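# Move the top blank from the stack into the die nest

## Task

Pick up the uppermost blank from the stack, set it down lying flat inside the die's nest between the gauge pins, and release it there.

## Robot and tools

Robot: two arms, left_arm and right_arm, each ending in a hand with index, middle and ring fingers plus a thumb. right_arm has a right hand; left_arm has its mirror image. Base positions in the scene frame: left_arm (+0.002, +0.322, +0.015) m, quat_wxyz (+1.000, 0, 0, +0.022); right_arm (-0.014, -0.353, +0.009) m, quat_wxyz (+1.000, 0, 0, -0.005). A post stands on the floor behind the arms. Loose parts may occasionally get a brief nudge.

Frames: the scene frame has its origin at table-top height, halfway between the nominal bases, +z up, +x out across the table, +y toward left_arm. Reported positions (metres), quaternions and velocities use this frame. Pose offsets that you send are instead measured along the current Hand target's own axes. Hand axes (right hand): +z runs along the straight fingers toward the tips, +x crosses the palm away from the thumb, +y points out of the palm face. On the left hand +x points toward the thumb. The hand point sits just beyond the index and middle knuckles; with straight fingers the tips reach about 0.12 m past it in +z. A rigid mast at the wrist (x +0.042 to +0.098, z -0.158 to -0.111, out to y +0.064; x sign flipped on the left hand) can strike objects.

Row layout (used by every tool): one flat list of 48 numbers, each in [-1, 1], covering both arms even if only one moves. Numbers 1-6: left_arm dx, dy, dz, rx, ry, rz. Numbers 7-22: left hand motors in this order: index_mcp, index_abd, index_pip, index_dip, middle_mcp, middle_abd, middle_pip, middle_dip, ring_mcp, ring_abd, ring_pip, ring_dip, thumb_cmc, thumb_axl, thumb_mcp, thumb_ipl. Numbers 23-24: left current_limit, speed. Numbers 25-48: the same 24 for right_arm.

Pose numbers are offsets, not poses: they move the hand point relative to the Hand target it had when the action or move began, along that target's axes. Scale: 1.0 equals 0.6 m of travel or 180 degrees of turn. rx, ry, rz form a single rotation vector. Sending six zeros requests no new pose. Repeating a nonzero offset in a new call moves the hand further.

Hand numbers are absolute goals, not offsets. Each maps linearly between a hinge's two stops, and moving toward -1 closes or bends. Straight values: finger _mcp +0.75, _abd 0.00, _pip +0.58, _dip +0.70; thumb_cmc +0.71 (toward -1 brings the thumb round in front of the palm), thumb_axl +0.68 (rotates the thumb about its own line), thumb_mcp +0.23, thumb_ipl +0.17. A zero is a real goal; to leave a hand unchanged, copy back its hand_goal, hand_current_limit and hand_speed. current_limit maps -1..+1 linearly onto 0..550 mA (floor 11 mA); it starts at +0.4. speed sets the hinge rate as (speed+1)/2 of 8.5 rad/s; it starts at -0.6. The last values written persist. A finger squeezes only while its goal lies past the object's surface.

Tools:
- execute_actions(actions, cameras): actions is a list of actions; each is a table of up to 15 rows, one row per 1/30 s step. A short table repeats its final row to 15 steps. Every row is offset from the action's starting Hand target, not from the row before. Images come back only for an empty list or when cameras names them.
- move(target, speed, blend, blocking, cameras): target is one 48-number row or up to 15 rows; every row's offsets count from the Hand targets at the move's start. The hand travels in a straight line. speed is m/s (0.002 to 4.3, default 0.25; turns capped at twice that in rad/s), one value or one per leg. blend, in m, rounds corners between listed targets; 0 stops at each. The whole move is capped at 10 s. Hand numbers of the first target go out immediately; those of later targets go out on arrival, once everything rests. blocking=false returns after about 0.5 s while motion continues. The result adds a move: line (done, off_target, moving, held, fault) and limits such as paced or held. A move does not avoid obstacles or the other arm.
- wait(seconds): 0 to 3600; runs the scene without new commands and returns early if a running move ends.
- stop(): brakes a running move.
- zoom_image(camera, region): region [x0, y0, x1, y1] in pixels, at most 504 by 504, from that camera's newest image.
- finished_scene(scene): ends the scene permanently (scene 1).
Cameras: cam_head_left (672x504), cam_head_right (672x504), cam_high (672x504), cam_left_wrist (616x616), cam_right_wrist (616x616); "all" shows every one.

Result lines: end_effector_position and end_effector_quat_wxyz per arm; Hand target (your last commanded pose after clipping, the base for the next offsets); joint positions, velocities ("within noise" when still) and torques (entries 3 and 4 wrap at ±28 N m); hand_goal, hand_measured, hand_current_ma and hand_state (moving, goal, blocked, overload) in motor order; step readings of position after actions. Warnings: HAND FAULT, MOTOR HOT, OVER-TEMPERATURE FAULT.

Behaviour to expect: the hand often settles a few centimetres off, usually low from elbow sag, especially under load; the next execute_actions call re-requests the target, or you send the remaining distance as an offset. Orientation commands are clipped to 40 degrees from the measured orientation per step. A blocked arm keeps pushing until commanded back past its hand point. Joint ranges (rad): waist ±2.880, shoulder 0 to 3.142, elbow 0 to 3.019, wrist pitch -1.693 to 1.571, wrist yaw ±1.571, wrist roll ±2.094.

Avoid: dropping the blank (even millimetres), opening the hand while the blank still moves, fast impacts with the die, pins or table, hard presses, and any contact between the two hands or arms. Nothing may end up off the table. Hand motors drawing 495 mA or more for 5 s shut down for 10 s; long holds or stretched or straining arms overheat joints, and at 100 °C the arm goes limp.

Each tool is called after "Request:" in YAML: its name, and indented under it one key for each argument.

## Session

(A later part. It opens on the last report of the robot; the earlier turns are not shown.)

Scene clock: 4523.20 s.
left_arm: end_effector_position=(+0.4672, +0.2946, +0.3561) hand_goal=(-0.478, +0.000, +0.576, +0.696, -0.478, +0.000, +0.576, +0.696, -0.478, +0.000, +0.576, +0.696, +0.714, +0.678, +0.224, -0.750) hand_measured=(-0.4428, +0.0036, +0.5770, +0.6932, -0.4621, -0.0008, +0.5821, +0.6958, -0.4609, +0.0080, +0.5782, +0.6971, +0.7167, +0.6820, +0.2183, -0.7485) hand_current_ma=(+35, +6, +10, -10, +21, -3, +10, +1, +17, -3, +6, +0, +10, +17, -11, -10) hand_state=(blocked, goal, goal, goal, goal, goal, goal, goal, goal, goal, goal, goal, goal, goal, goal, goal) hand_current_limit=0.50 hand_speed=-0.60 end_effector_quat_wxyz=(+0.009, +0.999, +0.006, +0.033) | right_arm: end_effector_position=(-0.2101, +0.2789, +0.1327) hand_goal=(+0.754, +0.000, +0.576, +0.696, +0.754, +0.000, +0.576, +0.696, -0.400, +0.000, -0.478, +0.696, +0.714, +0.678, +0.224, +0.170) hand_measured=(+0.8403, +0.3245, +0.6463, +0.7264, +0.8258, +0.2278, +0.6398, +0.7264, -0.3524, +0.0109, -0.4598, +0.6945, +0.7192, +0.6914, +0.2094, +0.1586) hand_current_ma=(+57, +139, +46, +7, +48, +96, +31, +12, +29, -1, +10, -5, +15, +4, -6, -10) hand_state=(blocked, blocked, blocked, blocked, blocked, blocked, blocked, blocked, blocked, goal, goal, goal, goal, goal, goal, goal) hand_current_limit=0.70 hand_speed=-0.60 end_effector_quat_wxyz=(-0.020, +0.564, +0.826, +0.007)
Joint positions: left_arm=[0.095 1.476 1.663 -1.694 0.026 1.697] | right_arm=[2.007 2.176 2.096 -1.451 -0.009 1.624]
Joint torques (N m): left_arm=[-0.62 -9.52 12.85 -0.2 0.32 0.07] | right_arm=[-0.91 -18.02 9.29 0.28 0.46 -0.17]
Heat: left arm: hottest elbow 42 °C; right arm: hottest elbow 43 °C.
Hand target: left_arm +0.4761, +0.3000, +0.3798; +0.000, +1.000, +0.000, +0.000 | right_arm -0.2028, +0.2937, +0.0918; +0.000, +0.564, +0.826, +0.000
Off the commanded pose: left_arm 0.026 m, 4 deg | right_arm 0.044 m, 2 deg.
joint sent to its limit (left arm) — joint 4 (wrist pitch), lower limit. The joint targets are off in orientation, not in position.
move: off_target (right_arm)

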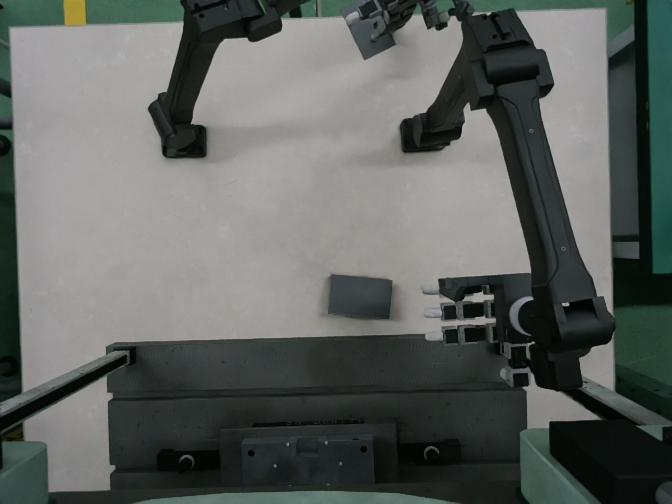

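Request:
move:
  target:
    - [0,0,0,0,0,0,-0.479,0,0.576,0.696,-0.479,0,0.576,0.696,-0.479,0,0.576,0.696,0.714,0.678,0.2247,-0.751,0.5,-0.6,0.112,0.033,0,0,0,0,0.753,0,0.576,0.696,0.753,0,0.576,0.696,-0.40,0,-0.479,0.696,0.714,0.678,0.2247,0.17,0.7,-0.6]
  speed: [0.06]
  cameras: ["cam_high"]

Request:
zoom_image:
  camera: "cam_high"
  region: [300, 0, 450, 150]

Scene clock: 4542.03 s.
left_arm: end_effector_position=(+0.4672, +0.2946, +0.3561) hand_goal=(-0.478, +0.000, +0.576, +0.696, -0.478, +0.000, +0.576, +0.696, -0.478, +0.000, +0.576, +0.696, +0.714, +0.678, +0.224, -0.750) hand_measured=(-0.4428, +0.0021, +0.5770, +0.6932, -0.4621, -0.0008, +0.5821, +0.6958, -0.4621, +0.0080, +0.5782, +0.6971, +0.7167, +0.6820, +0.2183, -0.7485) hand_current_ma=(+34, +8, +5, -9, +18, -1, +7, +6, +15, -2, +9, +10, +10, +12, -11, -8) hand_state=(blocked, goal, goal, goal, goal, goal, goal, goal, goal, goal, goal, goal, goal, goal, goal, goal) hand_current_limit=0.50 hand_speed=-0.60 end_effector_quat_wxyz=(+0.009, +0.999, +0.006, +0.033) | right_arm: end_effector_position=(-0.2199, +0.3548, +0.1356) hand_goal=(+0.754, +0.000, +0.576, +0.696, +0.754, +0.000, +0.576, +0.696, -0.400, +0.000, -0.478, +0.696, +0.714, +0.678, +0.224, +0.170) hand_measured=(+0.8439, +0.3347, +0.6565, +0.7276, +0.8306, +0.2087, +0.6411, +0.7264, -0.3524, +0.0183, -0.4598, +0.6932, +0.7192, +0.6914, +0.2094, +0.1586) hand_current_ma=(+58, +144, +48, +9, +47, +78, +29, +13, +20, -3, +13, -4, +10, +6, +4, -2) hand_state=(blocked, blocked, blocked, blocked, blocked, blocked, blocked, blocked, blocked, goal, goal, goal, goal, goal, goal, goal) hand_current_limit=0.70 hand_speed=-0.60 end_effector_quat_wxyz=(-0.029, +0.561, +0.827, +0.014)
Joint positions: left_arm=[0.095 1.476 1.663 -1.694 0.026 1.697] | right_arm=[1.978 2.504 2.701 -1.704 -0.008 1.59]
Joint torques (N m): left_arm=[-0.79 -9.11 12.86 -0.27 0.35 0.07] | right_arm=[-0.62 -21.3 9.21 -0.32 0.46 -0.14]
Heat: left arm: hottest elbow 43 °C; right arm: hottest elbow 44 °C.
Hand target: left_arm +0.4761, +0.3000, +0.3798; +0.000, +1.000, +0.000, +0.000 | right_arm -0.2087, +0.3636, +0.0919; +0.000, +0.564, +0.825, +0.000
Off the commanded pose: left_arm 0.026 m, 4 deg | right_arm 0.046 m, 4 deg.
joint sent to its limit (left arm) — joint 4 (wrist pitch), lower limit. The joint targets are off in orientation, not in position.
joint sent to its limit (right arm) — joint 4 (wrist pitch), lower limit. The joint targets still meet the commanded pose.
move: off_target (right_arm)

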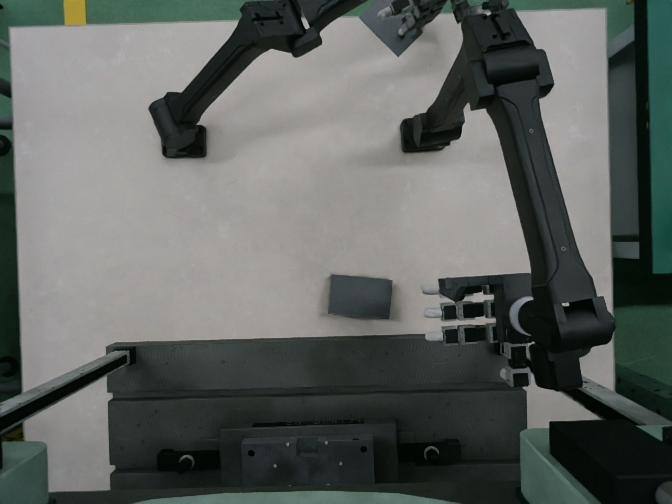

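Scaled by 3.360 from the camera's image (finer frame: 960x720).

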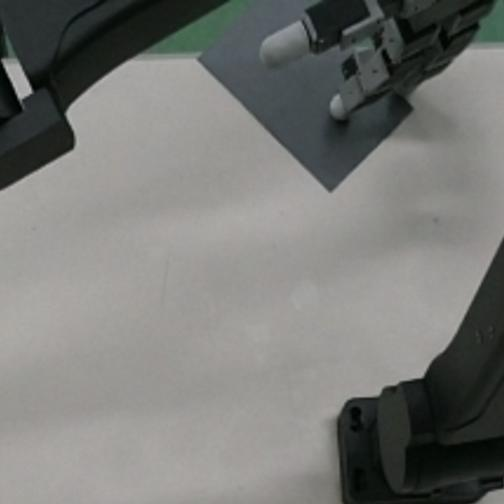

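Request:
move:
  target:
    - [0,0,0,0,0,0,-0.479,0,0.576,0.696,-0.479,0,0.576,0.696,-0.479,0,0.576,0.696,0.714,0.678,0.2247,-0.751,0.5,-0.6,-0.058,-0.025,-0.033,0,0,0,0.753,0,0.576,0.696,0.753,0,0.576,0.696,-0.40,0,-0.479,0.696,0.714,0.678,0.2247,0.17,0.7,-0.6]
    - [0,0,0,0,0,0,-0.479,0,0.576,0.696,-0.479,0,0.576,0.696,-0.479,0,0.576,0.696,0.714,0.678,0.2247,-0.751,0.5,-0.6,-0.058,-0.025,-0.12,0,0,0,0.753,0,0.576,0.696,0.753,0,0.576,0.696,-0.40,0,-0.479,0.696,0.714,0.678,0.2247,0.17,0.7,-0.6]
  speed: [0.06,0.1]
  cameras: ["cam_high"]

Request:
zoom_image:
  camera: "cam_high"
  region: [320, 0, 440, 120]

Scene clock: 4555.90 s.
left_arm: end_effector_position=(+0.4672, +0.2946, +0.3561) hand_goal=(-0.478, +0.000, +0.576, +0.696, -0.478, +0.000, +0.576, +0.696, -0.478, +0.000, +0.576, +0.696, +0.714, +0.678, +0.224, -0.750) hand_measured=(-0.4428, +0.0036, +0.5770, +0.6945, -0.4633, -0.0008, +0.5808, +0.6958, -0.4609, +0.0080, +0.5782, +0.6971, +0.7167, +0.6820, +0.2183, -0.7494) hand_current_ma=(+34, +4, +4, -10, +20, -6, +5, -5, +20, -5, +8, +0, +14, +13, -6, -6) hand_state=(blocked, goal, goal, goal, goal, goal, goal, goal, goal, goal, goal, goal, goal, goal, goal, goal) hand_current_limit=0.50 hand_speed=-0.60 end_effector_quat_wxyz=(+0.009, +0.999, +0.006, +0.033) | right_arm: end_effector_position=(-0.2039, +0.3207, +0.1481) hand_goal=(+0.754, +0.000, +0.576, +0.696, +0.754, +0.000, +0.576, +0.696, -0.400, +0.000, -0.478, +0.696, +0.714, +0.678, +0.224, +0.170) hand_measured=(+0.7535, +0.0139, +0.5872, +0.7111, +0.7571, -0.0184, +0.5885, +0.7098, -0.3524, +0.0212, -0.4585, +0.6945, +0.7205, +0.6914, +0.2104, +0.1586) hand_current_ma=(+8, -2, +16, -4, +7, -11, -2, +8, +25, +0, +9, -13, +9, +0, +0, -7) hand_state=(goal, goal, goal, goal, goal, goal, goal, goal, blocked, goal, goal, goal, goal, goal, goal, goal) hand_current_limit=0.70 hand_speed=-0.60 end_effector_quat_wxyz=(+0.005, +0.562, +0.827, -0.002)
Joint positions: left_arm=[0.095 1.476 1.663 -1.694 0.026 1.697] | right_arm=[1.978 2.379 2.493 -1.695 0.001 1.591]
Joint torques (N m): left_arm=[-0.73 -9 12.77 -0.24 0.35 0.09] | right_arm=[1.49 -26.34 11.06 -0.85 0.22 0.05]
Heat: left arm: hottest elbow 43 °C; right arm: hottest elbow 43 °C.
Hand target: left_arm +0.4761, +0.3000, +0.3798; +0.000, +1.000, +0.000, +0.000 | right_arm -0.2100, +0.3256, +0.1637; +0.000, +0.565, +0.825, +0.000
Off the commanded pose: left_arm 0.026 m, 4 deg | right_arm 0.018 m, 1 deg.
joint sent to its limit (left arm) — joint 4 (wrist pitch), lower limit. The joint targets are off in orientation, not in position.
joint sent to its limit (right arm) — joint 4 (wrist pitch), lower limit. The joint targets still meet the commanded pose.
move: off_target (right_arm)

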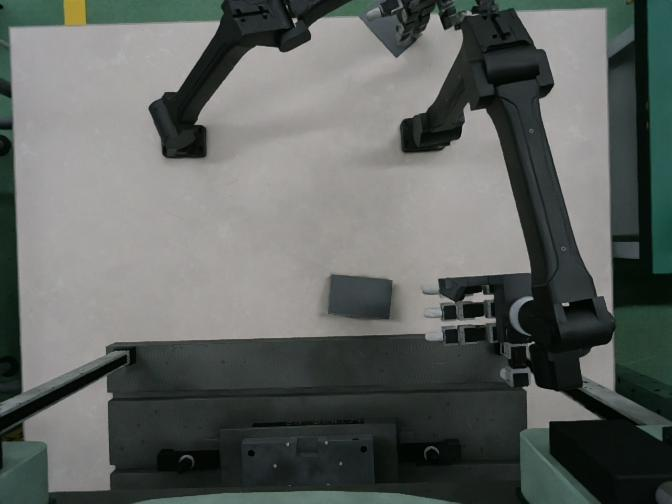

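Scaled by 4.200 from the camera's image (finer frame: 960x720).

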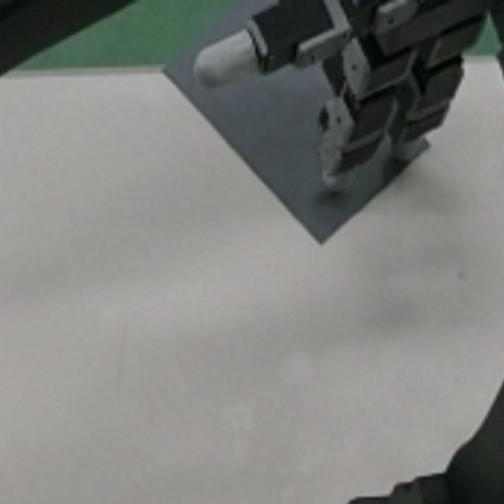

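Request:
move:
  target:
    - [0,0,0,0,0,0,-0.479,0,0.576,0.696,-0.479,0,0.576,0.696,-0.479,0,0.576,0.696,0.714,0.678,0.2247,-0.751,0.5,-0.6,0,0,-0.045,0,0,0,0.753,0,0.576,0.696,0.753,0,0.576,0.696,-0.40,0,-0.479,0.696,0.714,0.678,0.2247,0.17,0.7,-0.6]
    - [0,0,0,0,0,0,-0.479,0,0.576,0.696,-0.479,0,0.576,0.696,-0.479,0,0.576,0.696,0.714,0.678,0.2247,-0.751,0.5,-0.6,0.0053,-0.073,-0.045,0,0,-0.131,0.753,0,0.576,0.696,0.753,0,0.576,0.696,-0.40,0,-0.479,0.696,0.714,0.678,0.2247,0.17,0.7,-0.6]
    - [0,0,0,0,0,0,-0.479,0,0.576,0.696,-0.479,0,0.576,0.696,-0.479,0,0.576,0.696,0.714,0.678,0.2247,-0.751,0.5,-0.6,0.0053,-0.073,0.07,0,0,-0.131,0.753,0,0.576,0.696,0.753,0,0.576,0.696,-0.40,0,-0.479,0.696,0.714,0.678,0.2247,0.17,0.7,-0.6]
  speed: [0.1,0.15,0.06]
  cameras: ["cam_high"]

Request:
zoom_image:
  camera: "cam_high"
  region: [320, 0, 440, 120]

Scene clock: 4577.13 s.
left_arm: end_effector_position=(+0.4672, +0.2946, +0.3561) hand_goal=(-0.478, +0.000, +0.576, +0.696, -0.478, +0.000, +0.576, +0.696, -0.478, +0.000, +0.576, +0.696, +0.714, +0.678, +0.224, -0.750) hand_measured=(-0.4441, +0.0021, +0.5757, +0.6945, -0.4633, -0.0008, +0.5808, +0.6958, -0.4621, +0.0080, +0.5782, +0.6958, +0.7167, +0.6820, +0.2183, -0.7485) hand_current_ma=(+32, +3, +9, -10, +19, -9, +8, +0, +21, +1, +6, +4, +11, +14, -8, -11) hand_state=(blocked, goal, goal, goal, goal, goal, goal, goal, goal, goal, goal, goal, goal, goal, goal, goal) hand_current_limit=0.50 hand_speed=-0.60 end_effector_quat_wxyz=(+0.009, +0.999, +0.006, +0.033) | right_arm: end_effector_position=(-0.2452, +0.3127, +0.1413) hand_goal=(+0.754, +0.000, +0.576, +0.696, +0.754, +0.000, +0.576, +0.696, -0.400, +0.000, -0.478, +0.696, +0.714, +0.678, +0.224, +0.170) hand_measured=(+0.7547, +0.0197, +0.5872, +0.7111, +0.7595, +0.0227, +0.5911, +0.7098, -0.3512, +0.0183, -0.4572, +0.6945, +0.7230, +0.6904, +0.2104, +0.1586) hand_current_ma=(+9, -5, +8, +2, +7, -3, +4, +5, +24, -1, +14, -3, +8, +6, +8, -5) hand_state=(goal, goal, goal, goal, goal, blocked, goal, goal, blocked, goal, goal, goal, goal, goal, goal, goal) hand_current_limit=0.70 hand_speed=-0.60 end_effector_quat_wxyz=(-0.004, +0.393, +0.919, +0.005)
Joint positions: left_arm=[0.095 1.476 1.663 -1.694 0.026 1.697] | right_arm=[2.042 2.242 2.229 -1.545 0.002 1.269]
Joint torques (N m): left_arm=[-0.79 -9.76 12.9 -0.21 0.34 0.05] | right_arm=[1.38 -23 6.37 0.55 0.05 -0.13]
Heat: left arm: hottest elbow 44 °C; right arm: hottest elbow 43 °C.
Hand target: left_arm +0.4761, +0.3000, +0.3798; +0.000, +1.000, +0.000, +0.000 | right_arm -0.2521, +0.3127, +0.1217; +0.000, +0.384, +0.923, +0.000
Off the commanded pose: left_arm 0.026 m, 4 deg | right_arm 0.021 m, 1 deg.
joint sent to its limit (left arm) — joint 4 (wrist pitch), lower limit. The joint targets are off in orientation, not in position.
move: off_target (right_arm)

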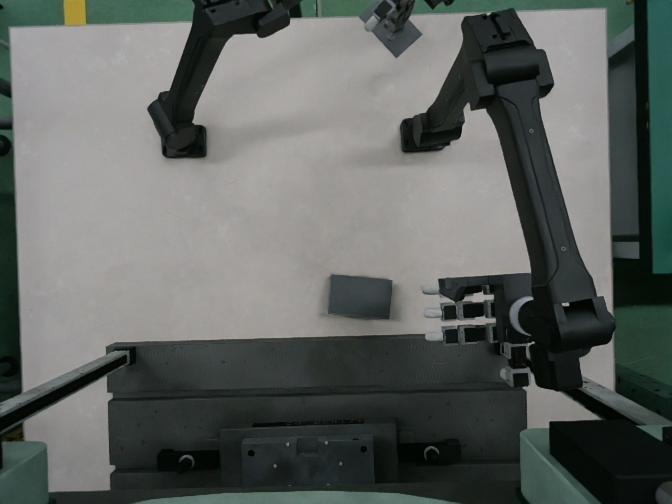

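Scaled by 4.200 from the camera's image (finer frame: 960x720).

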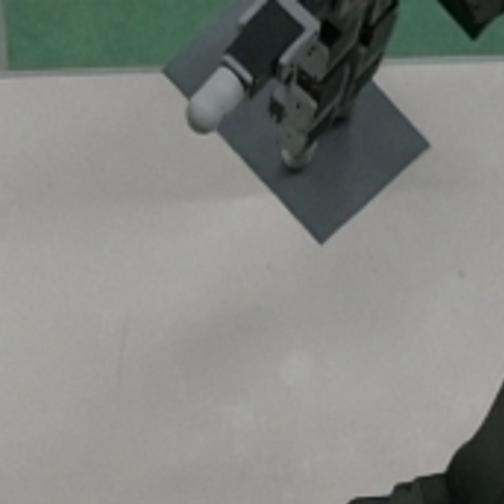

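Request:
move:
  target:
    - [0,0,0,0,0,0,-0.479,0,0.576,0.696,-0.479,0,0.576,0.696,-0.479,0,0.576,0.696,0.714,0.678,0.2247,-0.751,0.5,-0.6,0,0,0.05,0,0,0,0.753,0,0.576,0.696,0.753,0,0.576,0.696,-0.40,0,-0.479,0.696,0.714,0.678,0.2247,0.17,0.7,-0.6]
    - [0,0,0,0,0,0,-0.479,0,0.576,0.696,-0.479,0,0.576,0.696,-0.479,0,0.576,0.696,0.714,0.678,0.2247,-0.751,0.5,-0.6,-0.0332,-0.0042,0.05,0,0,0.0833,0.753,0,0.576,0.696,0.753,0,0.576,0.696,-0.40,0,-0.479,0.696,0.714,0.678,0.2247,0.17,0.7,-0.6]
    - [0,0,0,0,0,0,-0.479,0,0.576,0.696,-0.479,0,0.576,0.696,-0.479,0,0.576,0.696,0.714,0.678,0.2247,-0.751,0.5,-0.6,-0.0642,-0.0172,0.05,0,0,0.1667,0.753,0,0.576,0.696,0.753,0,0.576,0.696,-0.40,0,-0.479,0.696,0.714,0.678,0.2247,0.17,0.7,-0.6]
  speed: [0.06,0.08,0.08]
  blend: [0,0.01,0]
  cameras: ["cam_high"]

Request:
zoom_image:
  camera: "cam_high"
  region: [320, 0, 440, 120]

Scene clock: 4594.90 s.
left_arm: end_effector_position=(+0.4672, +0.2946, +0.3561) hand_goal=(-0.478, +0.000, +0.576, +0.696, -0.478, +0.000, +0.576, +0.696, -0.478, +0.000, +0.576, +0.696, +0.714, +0.678, +0.224, -0.750) hand_measured=(-0.4441, +0.0036, +0.5770, +0.6945, -0.4621, -0.0008, +0.5808, +0.6958, -0.4621, +0.0080, +0.5782, +0.6971, +0.7167, +0.6820, +0.2173, -0.7485) hand_current_ma=(+34, +8, +8, -12, +20, -7, +10, -1, +22, -3, +10, +2, +7, +18, -14, -9) hand_state=(blocked, goal, goal, goal, goal, goal, goal, goal, goal, goal, goal, goal, goal, goal, goal, goal) hand_current_limit=0.50 hand_speed=-0.60 end_effector_quat_wxyz=(+0.009, +0.999, +0.006, +0.033) | right_arm: end_effector_position=(-0.2347, +0.2736, +0.1390) hand_goal=(+0.754, +0.000, +0.576, +0.696, +0.754, +0.000, +0.576, +0.696, -0.400, +0.000, -0.478, +0.696, +0.714, +0.678, +0.224, +0.170) hand_measured=(+0.6811, +0.0139, +0.5218, +0.6767, +0.7559, +0.0197, +0.5885, +0.7034, -0.3512, +0.0197, -0.4598, +0.6945, +0.7192, +0.6914, +0.2084, +0.1586) hand_current_ma=(-39, -5, -24, -11, +2, +1, +2, +4, +19, +5, +11, -10, +9, +3, +0, -8) hand_state=(blocked, goal, blocked, goal, goal, goal, goal, goal, blocked, goal, goal, goal, goal, goal, goal, goal) hand_current_limit=0.70 hand_speed=-0.60 end_effector_quat_wxyz=(-0.024, +0.602, +0.798, +0.014)
Joint positions: left_arm=[0.095 1.476 1.663 -1.694 0.026 1.697] | right_arm=[2.042 2.209 2.169 -1.476 0.005 1.752]
Joint torques (N m): left_arm=[-0.67 -9.17 12.94 -0.29 0.35 0.05] | right_arm=[0.15 -18.32 7.57 0.29 -0.07 0.11]
Heat: left arm: hottest elbow 45 °C; right arm: hottest elbow 42 °C.
Hand target: left_arm +0.4761, +0.3000, +0.3798; +0.000, +1.000, +0.000, +0.000 | right_arm -0.2322, +0.2782, +0.0920; +0.000, +0.610, +0.792, +0.000
Off the commanded pose: left_arm 0.026 m, 4 deg | right_arm 0.048 m, 3 deg.
joint sent to its limit (left arm) — joint 4 (wrist pitch), lower limit. The joint targets are off in orientation, not in position.
move: off_target (right_arm)

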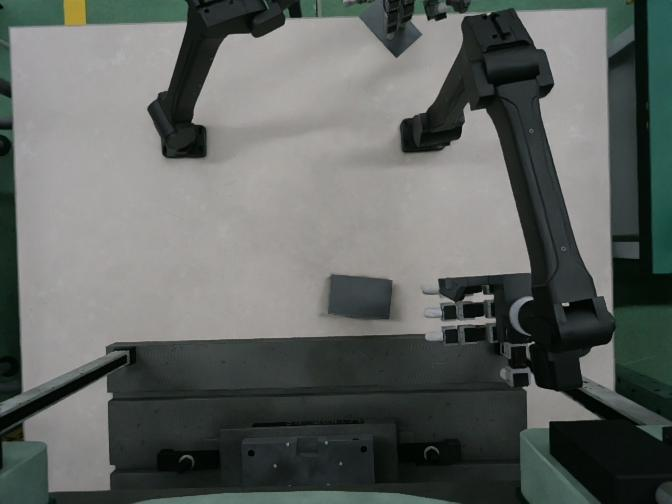

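Scaled by 4.200 from the camera's image (finer frame: 960x720).

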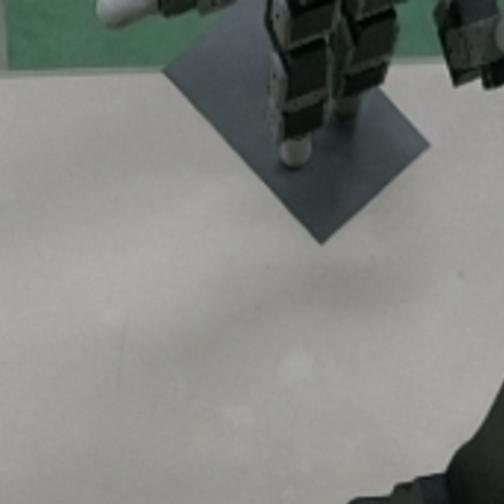

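Request:
move:
  target:
    - [0,0,0,0,0,0,-0.479,0,0.576,0.696,-0.479,0,0.576,0.696,-0.479,0,0.576,0.696,0.714,0.678,0.2247,-0.751,0.5,-0.6,0,0,-0.1,0,0,0,0.753,0,0.576,0.696,0.753,0,0.576,0.696,-0.40,0,-0.479,0.696,0.714,0.678,0.2247,0.17,0.7,-0.6]
    - [0,0,0,0,0,0,-0.479,0,0.576,0.696,-0.479,0,0.576,0.696,-0.479,0,0.576,0.696,0.714,0.678,0.2247,-0.751,0.5,-0.6,0.0153,0.0367,-0.1,0,0,0,0.753,0,0.576,0.696,0.753,0,0.576,0.696,-0.40,0,-0.479,0.696,0.714,0.678,0.2247,0.17,0.7,-0.6]
    - [0,0,0,0,0,0,-0.479,0,0.576,0.696,-0.479,0,0.576,0.696,-0.479,0,0.576,0.696,0.714,0.678,0.2247,-0.751,0.5,-0.6,0.0153,0.0367,0.0,0,0,0,0.753,0,0.576,0.696,0.753,0,0.576,0.696,-0.40,0,-0.479,0.696,0.714,0.678,0.2247,0.17,0.7,-0.6]
    - [0,0,0,0,0,0,-0.479,0,0.576,0.696,-0.479,0,0.576,0.696,-0.479,0,0.576,0.696,0.714,0.678,0.2247,-0.751,0.5,-0.6,-0.107,0.1005,0.0,0,0,0,0.753,0,0.576,0.696,0.753,0,0.576,0.696,-0.40,0,-0.479,0.696,0.714,0.678,0.2247,0.17,0.7,-0.6]
  speed: [0.1,0.1,0.08,0.06]
  cameras: ["cam_high"]

Request:
zoom_image:
  camera: "cam_high"
  region: [320, 0, 440, 120]

Scene clock: 4623.97 s.
left_arm: end_effector_position=(+0.4672, +0.2946, +0.3561) hand_goal=(-0.478, +0.000, +0.576, +0.696, -0.478, +0.000, +0.576, +0.696, -0.478, +0.000, +0.576, +0.696, +0.714, +0.678, +0.224, -0.750) hand_measured=(-0.4428, +0.0021, +0.5770, +0.6932, -0.4633, -0.0008, +0.5808, +0.6958, -0.4621, +0.0080, +0.5782, +0.6971, +0.7167, +0.6820, +0.2183, -0.7485) hand_current_ma=(+32, +4, +5, -11, +22, -9, +10, +0, +16, -1, +11, +0, +11, +13, -13, -12) hand_state=(blocked, goal, goal, goal, goal, goal, goal, goal, goal, goal, goal, goal, goal, goal, goal, goal) hand_current_limit=0.50 hand_speed=-0.60 end_effector_quat_wxyz=(+0.009, +0.999, +0.006, +0.033) | right_arm: end_effector_position=(-0.1709, +0.2392, +0.1325) hand_goal=(+0.754, +0.000, +0.576, +0.696, +0.754, +0.000, +0.576, +0.696, -0.400, +0.000, -0.478, +0.696, +0.714, +0.678, +0.224, +0.170) hand_measured=(+0.7957, -0.2411, +0.6103, +0.7085, +0.7945, -0.0902, +0.6116, +0.7098, -0.3524, +0.0183, -0.4585, +0.6932, +0.7205, +0.6914, +0.2094, +0.1586) hand_current_ma=(+33, -107, +19, +4, +20, -34, +16, +3, +28, +9, +14, -2, +9, +7, +2, -9) hand_state=(blocked, blocked, blocked, goal, blocked, blocked, blocked, goal, blocked, goal, goal, goal, goal, goal, goal, goal) hand_current_limit=0.70 hand_speed=-0.60 end_effector_quat_wxyz=(-0.036, +0.609, +0.792, +0.019)
Joint positions: left_arm=[0.095 1.476 1.663 -1.694 0.026 1.697] | right_arm=[1.973 2.013 1.829 -1.305 -0.003 1.704]
Joint torques (N m): left_arm=[-0.62 -9.17 12.7 -0.29 0.37 0.09] | right_arm=[-0.5 -17.9 4.96 -0.18 0.2 -0.13]
Heat: left arm: hottest elbow 45 °C; right arm: hottest elbow 42 °C.
Hand target: left_arm +0.4761, +0.3000, +0.3798; +0.000, +1.000, +0.000, +0.000 | right_arm -0.1575, +0.2316, +0.0920; +0.000, +0.610, +0.793, +0.000
Off the commanded pose: left_arm 0.026 m, 4 deg | right_arm 0.043 m, 5 deg.
joint sent to its limit (left arm) — joint 4 (wrist pitch), lower limit. The joint targets are off in orientation, not in position.
move: off_target (right_arm)

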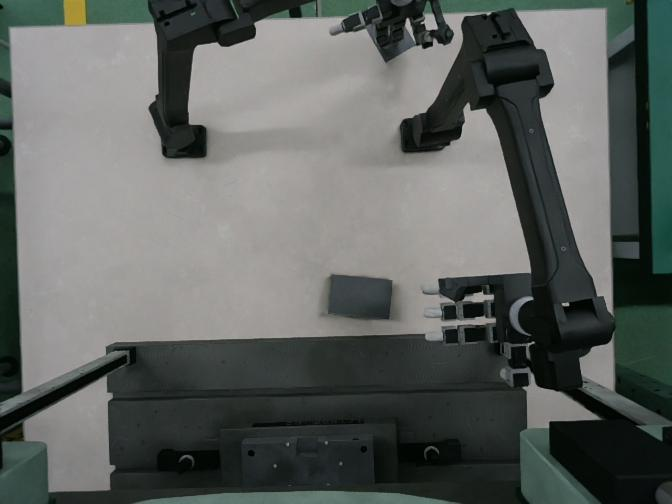

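Scaled by 4.200 from the camera's image (finer frame: 960x720).

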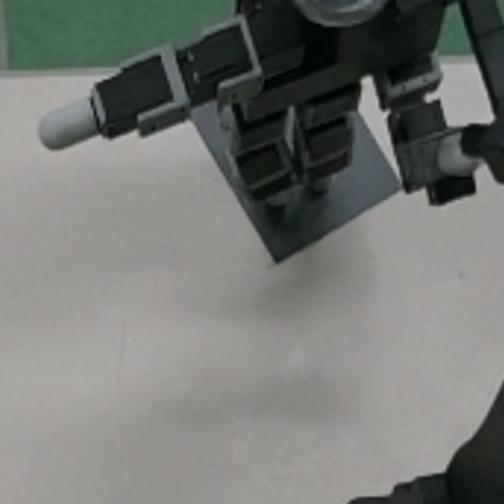

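Request:
move:
  target:
    - [0,0,0,0,0,0,-0.479,0,0.576,0.696,-0.479,0,0.576,0.696,-0.479,0,0.576,0.696,0.714,0.678,0.2247,-0.751,0.5,-0.6,0.0402,0.0108,-0.033,0,0,0,0.753,0,0.576,0.696,0.753,0,0.576,0.696,-0.40,0,-0.479,0.696,0.714,0.678,0.2247,0.17,0.7,-0.6]
    - [0,0,0,0,0,0,-0.479,0,0.576,0.696,-0.479,0,0.576,0.696,-0.479,0,0.576,0.696,0.714,0.678,0.2247,-0.751,0.5,-0.6,0.0402,0.0108,-0.1,0,0,0,0.753,0,0.576,0.696,0.753,0,0.576,0.696,-0.40,0,-0.479,0.696,0.714,0.678,0.2247,0.17,0.7,-0.6]
    - [0,0,0,0,0,0,-0.479,0,0.576,0.696,-0.479,0,0.576,0.696,-0.479,0,0.576,0.696,0.714,0.678,0.2247,-0.751,0.5,-0.6,0.0723,-0.1195,-0.1,0,0,0,0.753,0,0.576,0.696,0.753,0,0.576,0.696,-0.40,0,-0.479,0.696,0.714,0.678,0.2247,0.17,0.7,-0.6]
    - [0,0,0,0,0,0,-0.479,0,0.576,0.696,-0.479,0,0.576,0.696,-0.479,0,0.576,0.696,0.714,0.678,0.2247,-0.751,0.5,-0.6,0.0723,-0.1195,-0.05,0,0,0,0.753,0,0.576,0.696,0.753,0,0.576,0.696,-0.40,0,-0.479,0.696,0.714,0.678,0.2247,0.17,0.7,-0.6]
  speed: [0.06,0.1,0.1,0.06]
  cameras: ["cam_high"]

Request:
zoom_image:
  camera: "cam_high"
  region: [320, 0, 440, 120]

Scene clock: 4649.50 s.
left_arm: end_effector_position=(+0.4672, +0.2946, +0.3561) hand_goal=(-0.478, +0.000, +0.576, +0.696, -0.478, +0.000, +0.576, +0.696, -0.478, +0.000, +0.576, +0.696, +0.714, +0.678, +0.224, -0.750) hand_measured=(-0.4428, +0.0036, +0.5770, +0.6945, -0.4621, -0.0008, +0.5808, +0.6958, -0.4621, +0.0080, +0.5782, +0.6971, +0.7167, +0.6820, +0.2173, -0.7494) hand_current_ma=(+31, +5, +8, -10, +21, -5, +5, +1, +14, -2, +14, +5, +15, +16, -14, -10) hand_state=(blocked, goal, goal, goal, goal, goal, goal, goal, goal, goal, goal, goal, goal, goal, goal, goal) hand_current_limit=0.50 hand_speed=-0.60 end_effector_quat_wxyz=(+0.009, +0.999, +0.006, +0.033) | right_arm: end_effector_position=(-0.2369, +0.2541, +0.1408) hand_goal=(+0.754, +0.000, +0.576, +0.696, +0.754, +0.000, +0.576, +0.696, -0.400, +0.000, -0.478, +0.696, +0.714, +0.678, +0.224, +0.170) hand_measured=(+0.7559, -0.0052, +0.5859, +0.7111, +0.7547, +0.0373, +0.5872, +0.7047, -0.3536, +0.0197, -0.4598, +0.6945, +0.7230, +0.6914, +0.2104, +0.1595) hand_current_ma=(+6, -5, +12, -4, -4, +14, +6, +5, +27, +2, +9, -2, +10, +9, -3, -5) hand_state=(goal, goal, goal, goal, goal, blocked, goal, goal, blocked, goal, goal, goal, goal, goal, goal, goal) hand_current_limit=0.70 hand_speed=-0.60 end_effector_quat_wxyz=(-0.005, +0.605, +0.796, +0.002)
Joint positions: left_arm=[0.095 1.476 1.663 -1.694 0.026 1.697] | right_arm=[2.055 2.191 2.141 -1.509 -0.001 1.775]
Joint torques (N m): left_arm=[-0.56 -9.17 12.94 -0.27 0.33 0.05] | right_arm=[0.56 -22.12 6.64 0.51 0.13 0.09]
Heat: left arm: hottest elbow 46 °C; right arm: hottest elbow 41 °C.
Hand target: left_arm +0.4761, +0.3000, +0.3798; +0.000, +1.000, +0.000, +0.000 | right_arm -0.2378, +0.2551, +0.1220; +0.000, +0.610, +0.792, +0.000
Off the commanded pose: left_arm 0.026 m, 4 deg | right_arm 0.019 m, 1 deg.
joint sent to its limit (left arm) — joint 4 (wrist pitch), lower limit. The joint targets are off in orientation, not in position.
move: off_target (right_arm)

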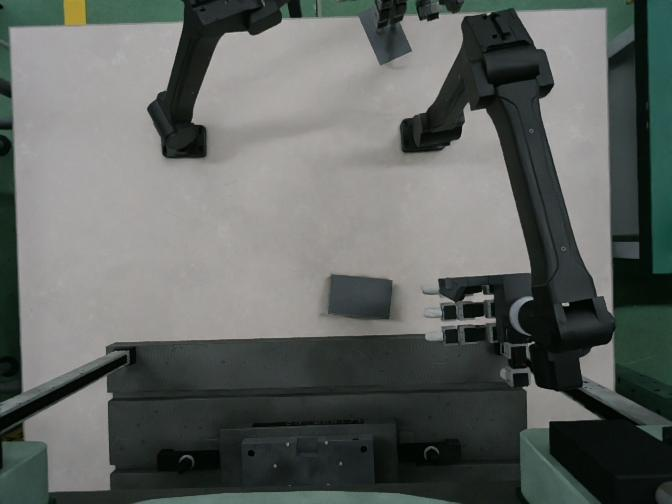

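Scaled by 4.200 from the camera's image (finer frame: 960x720).

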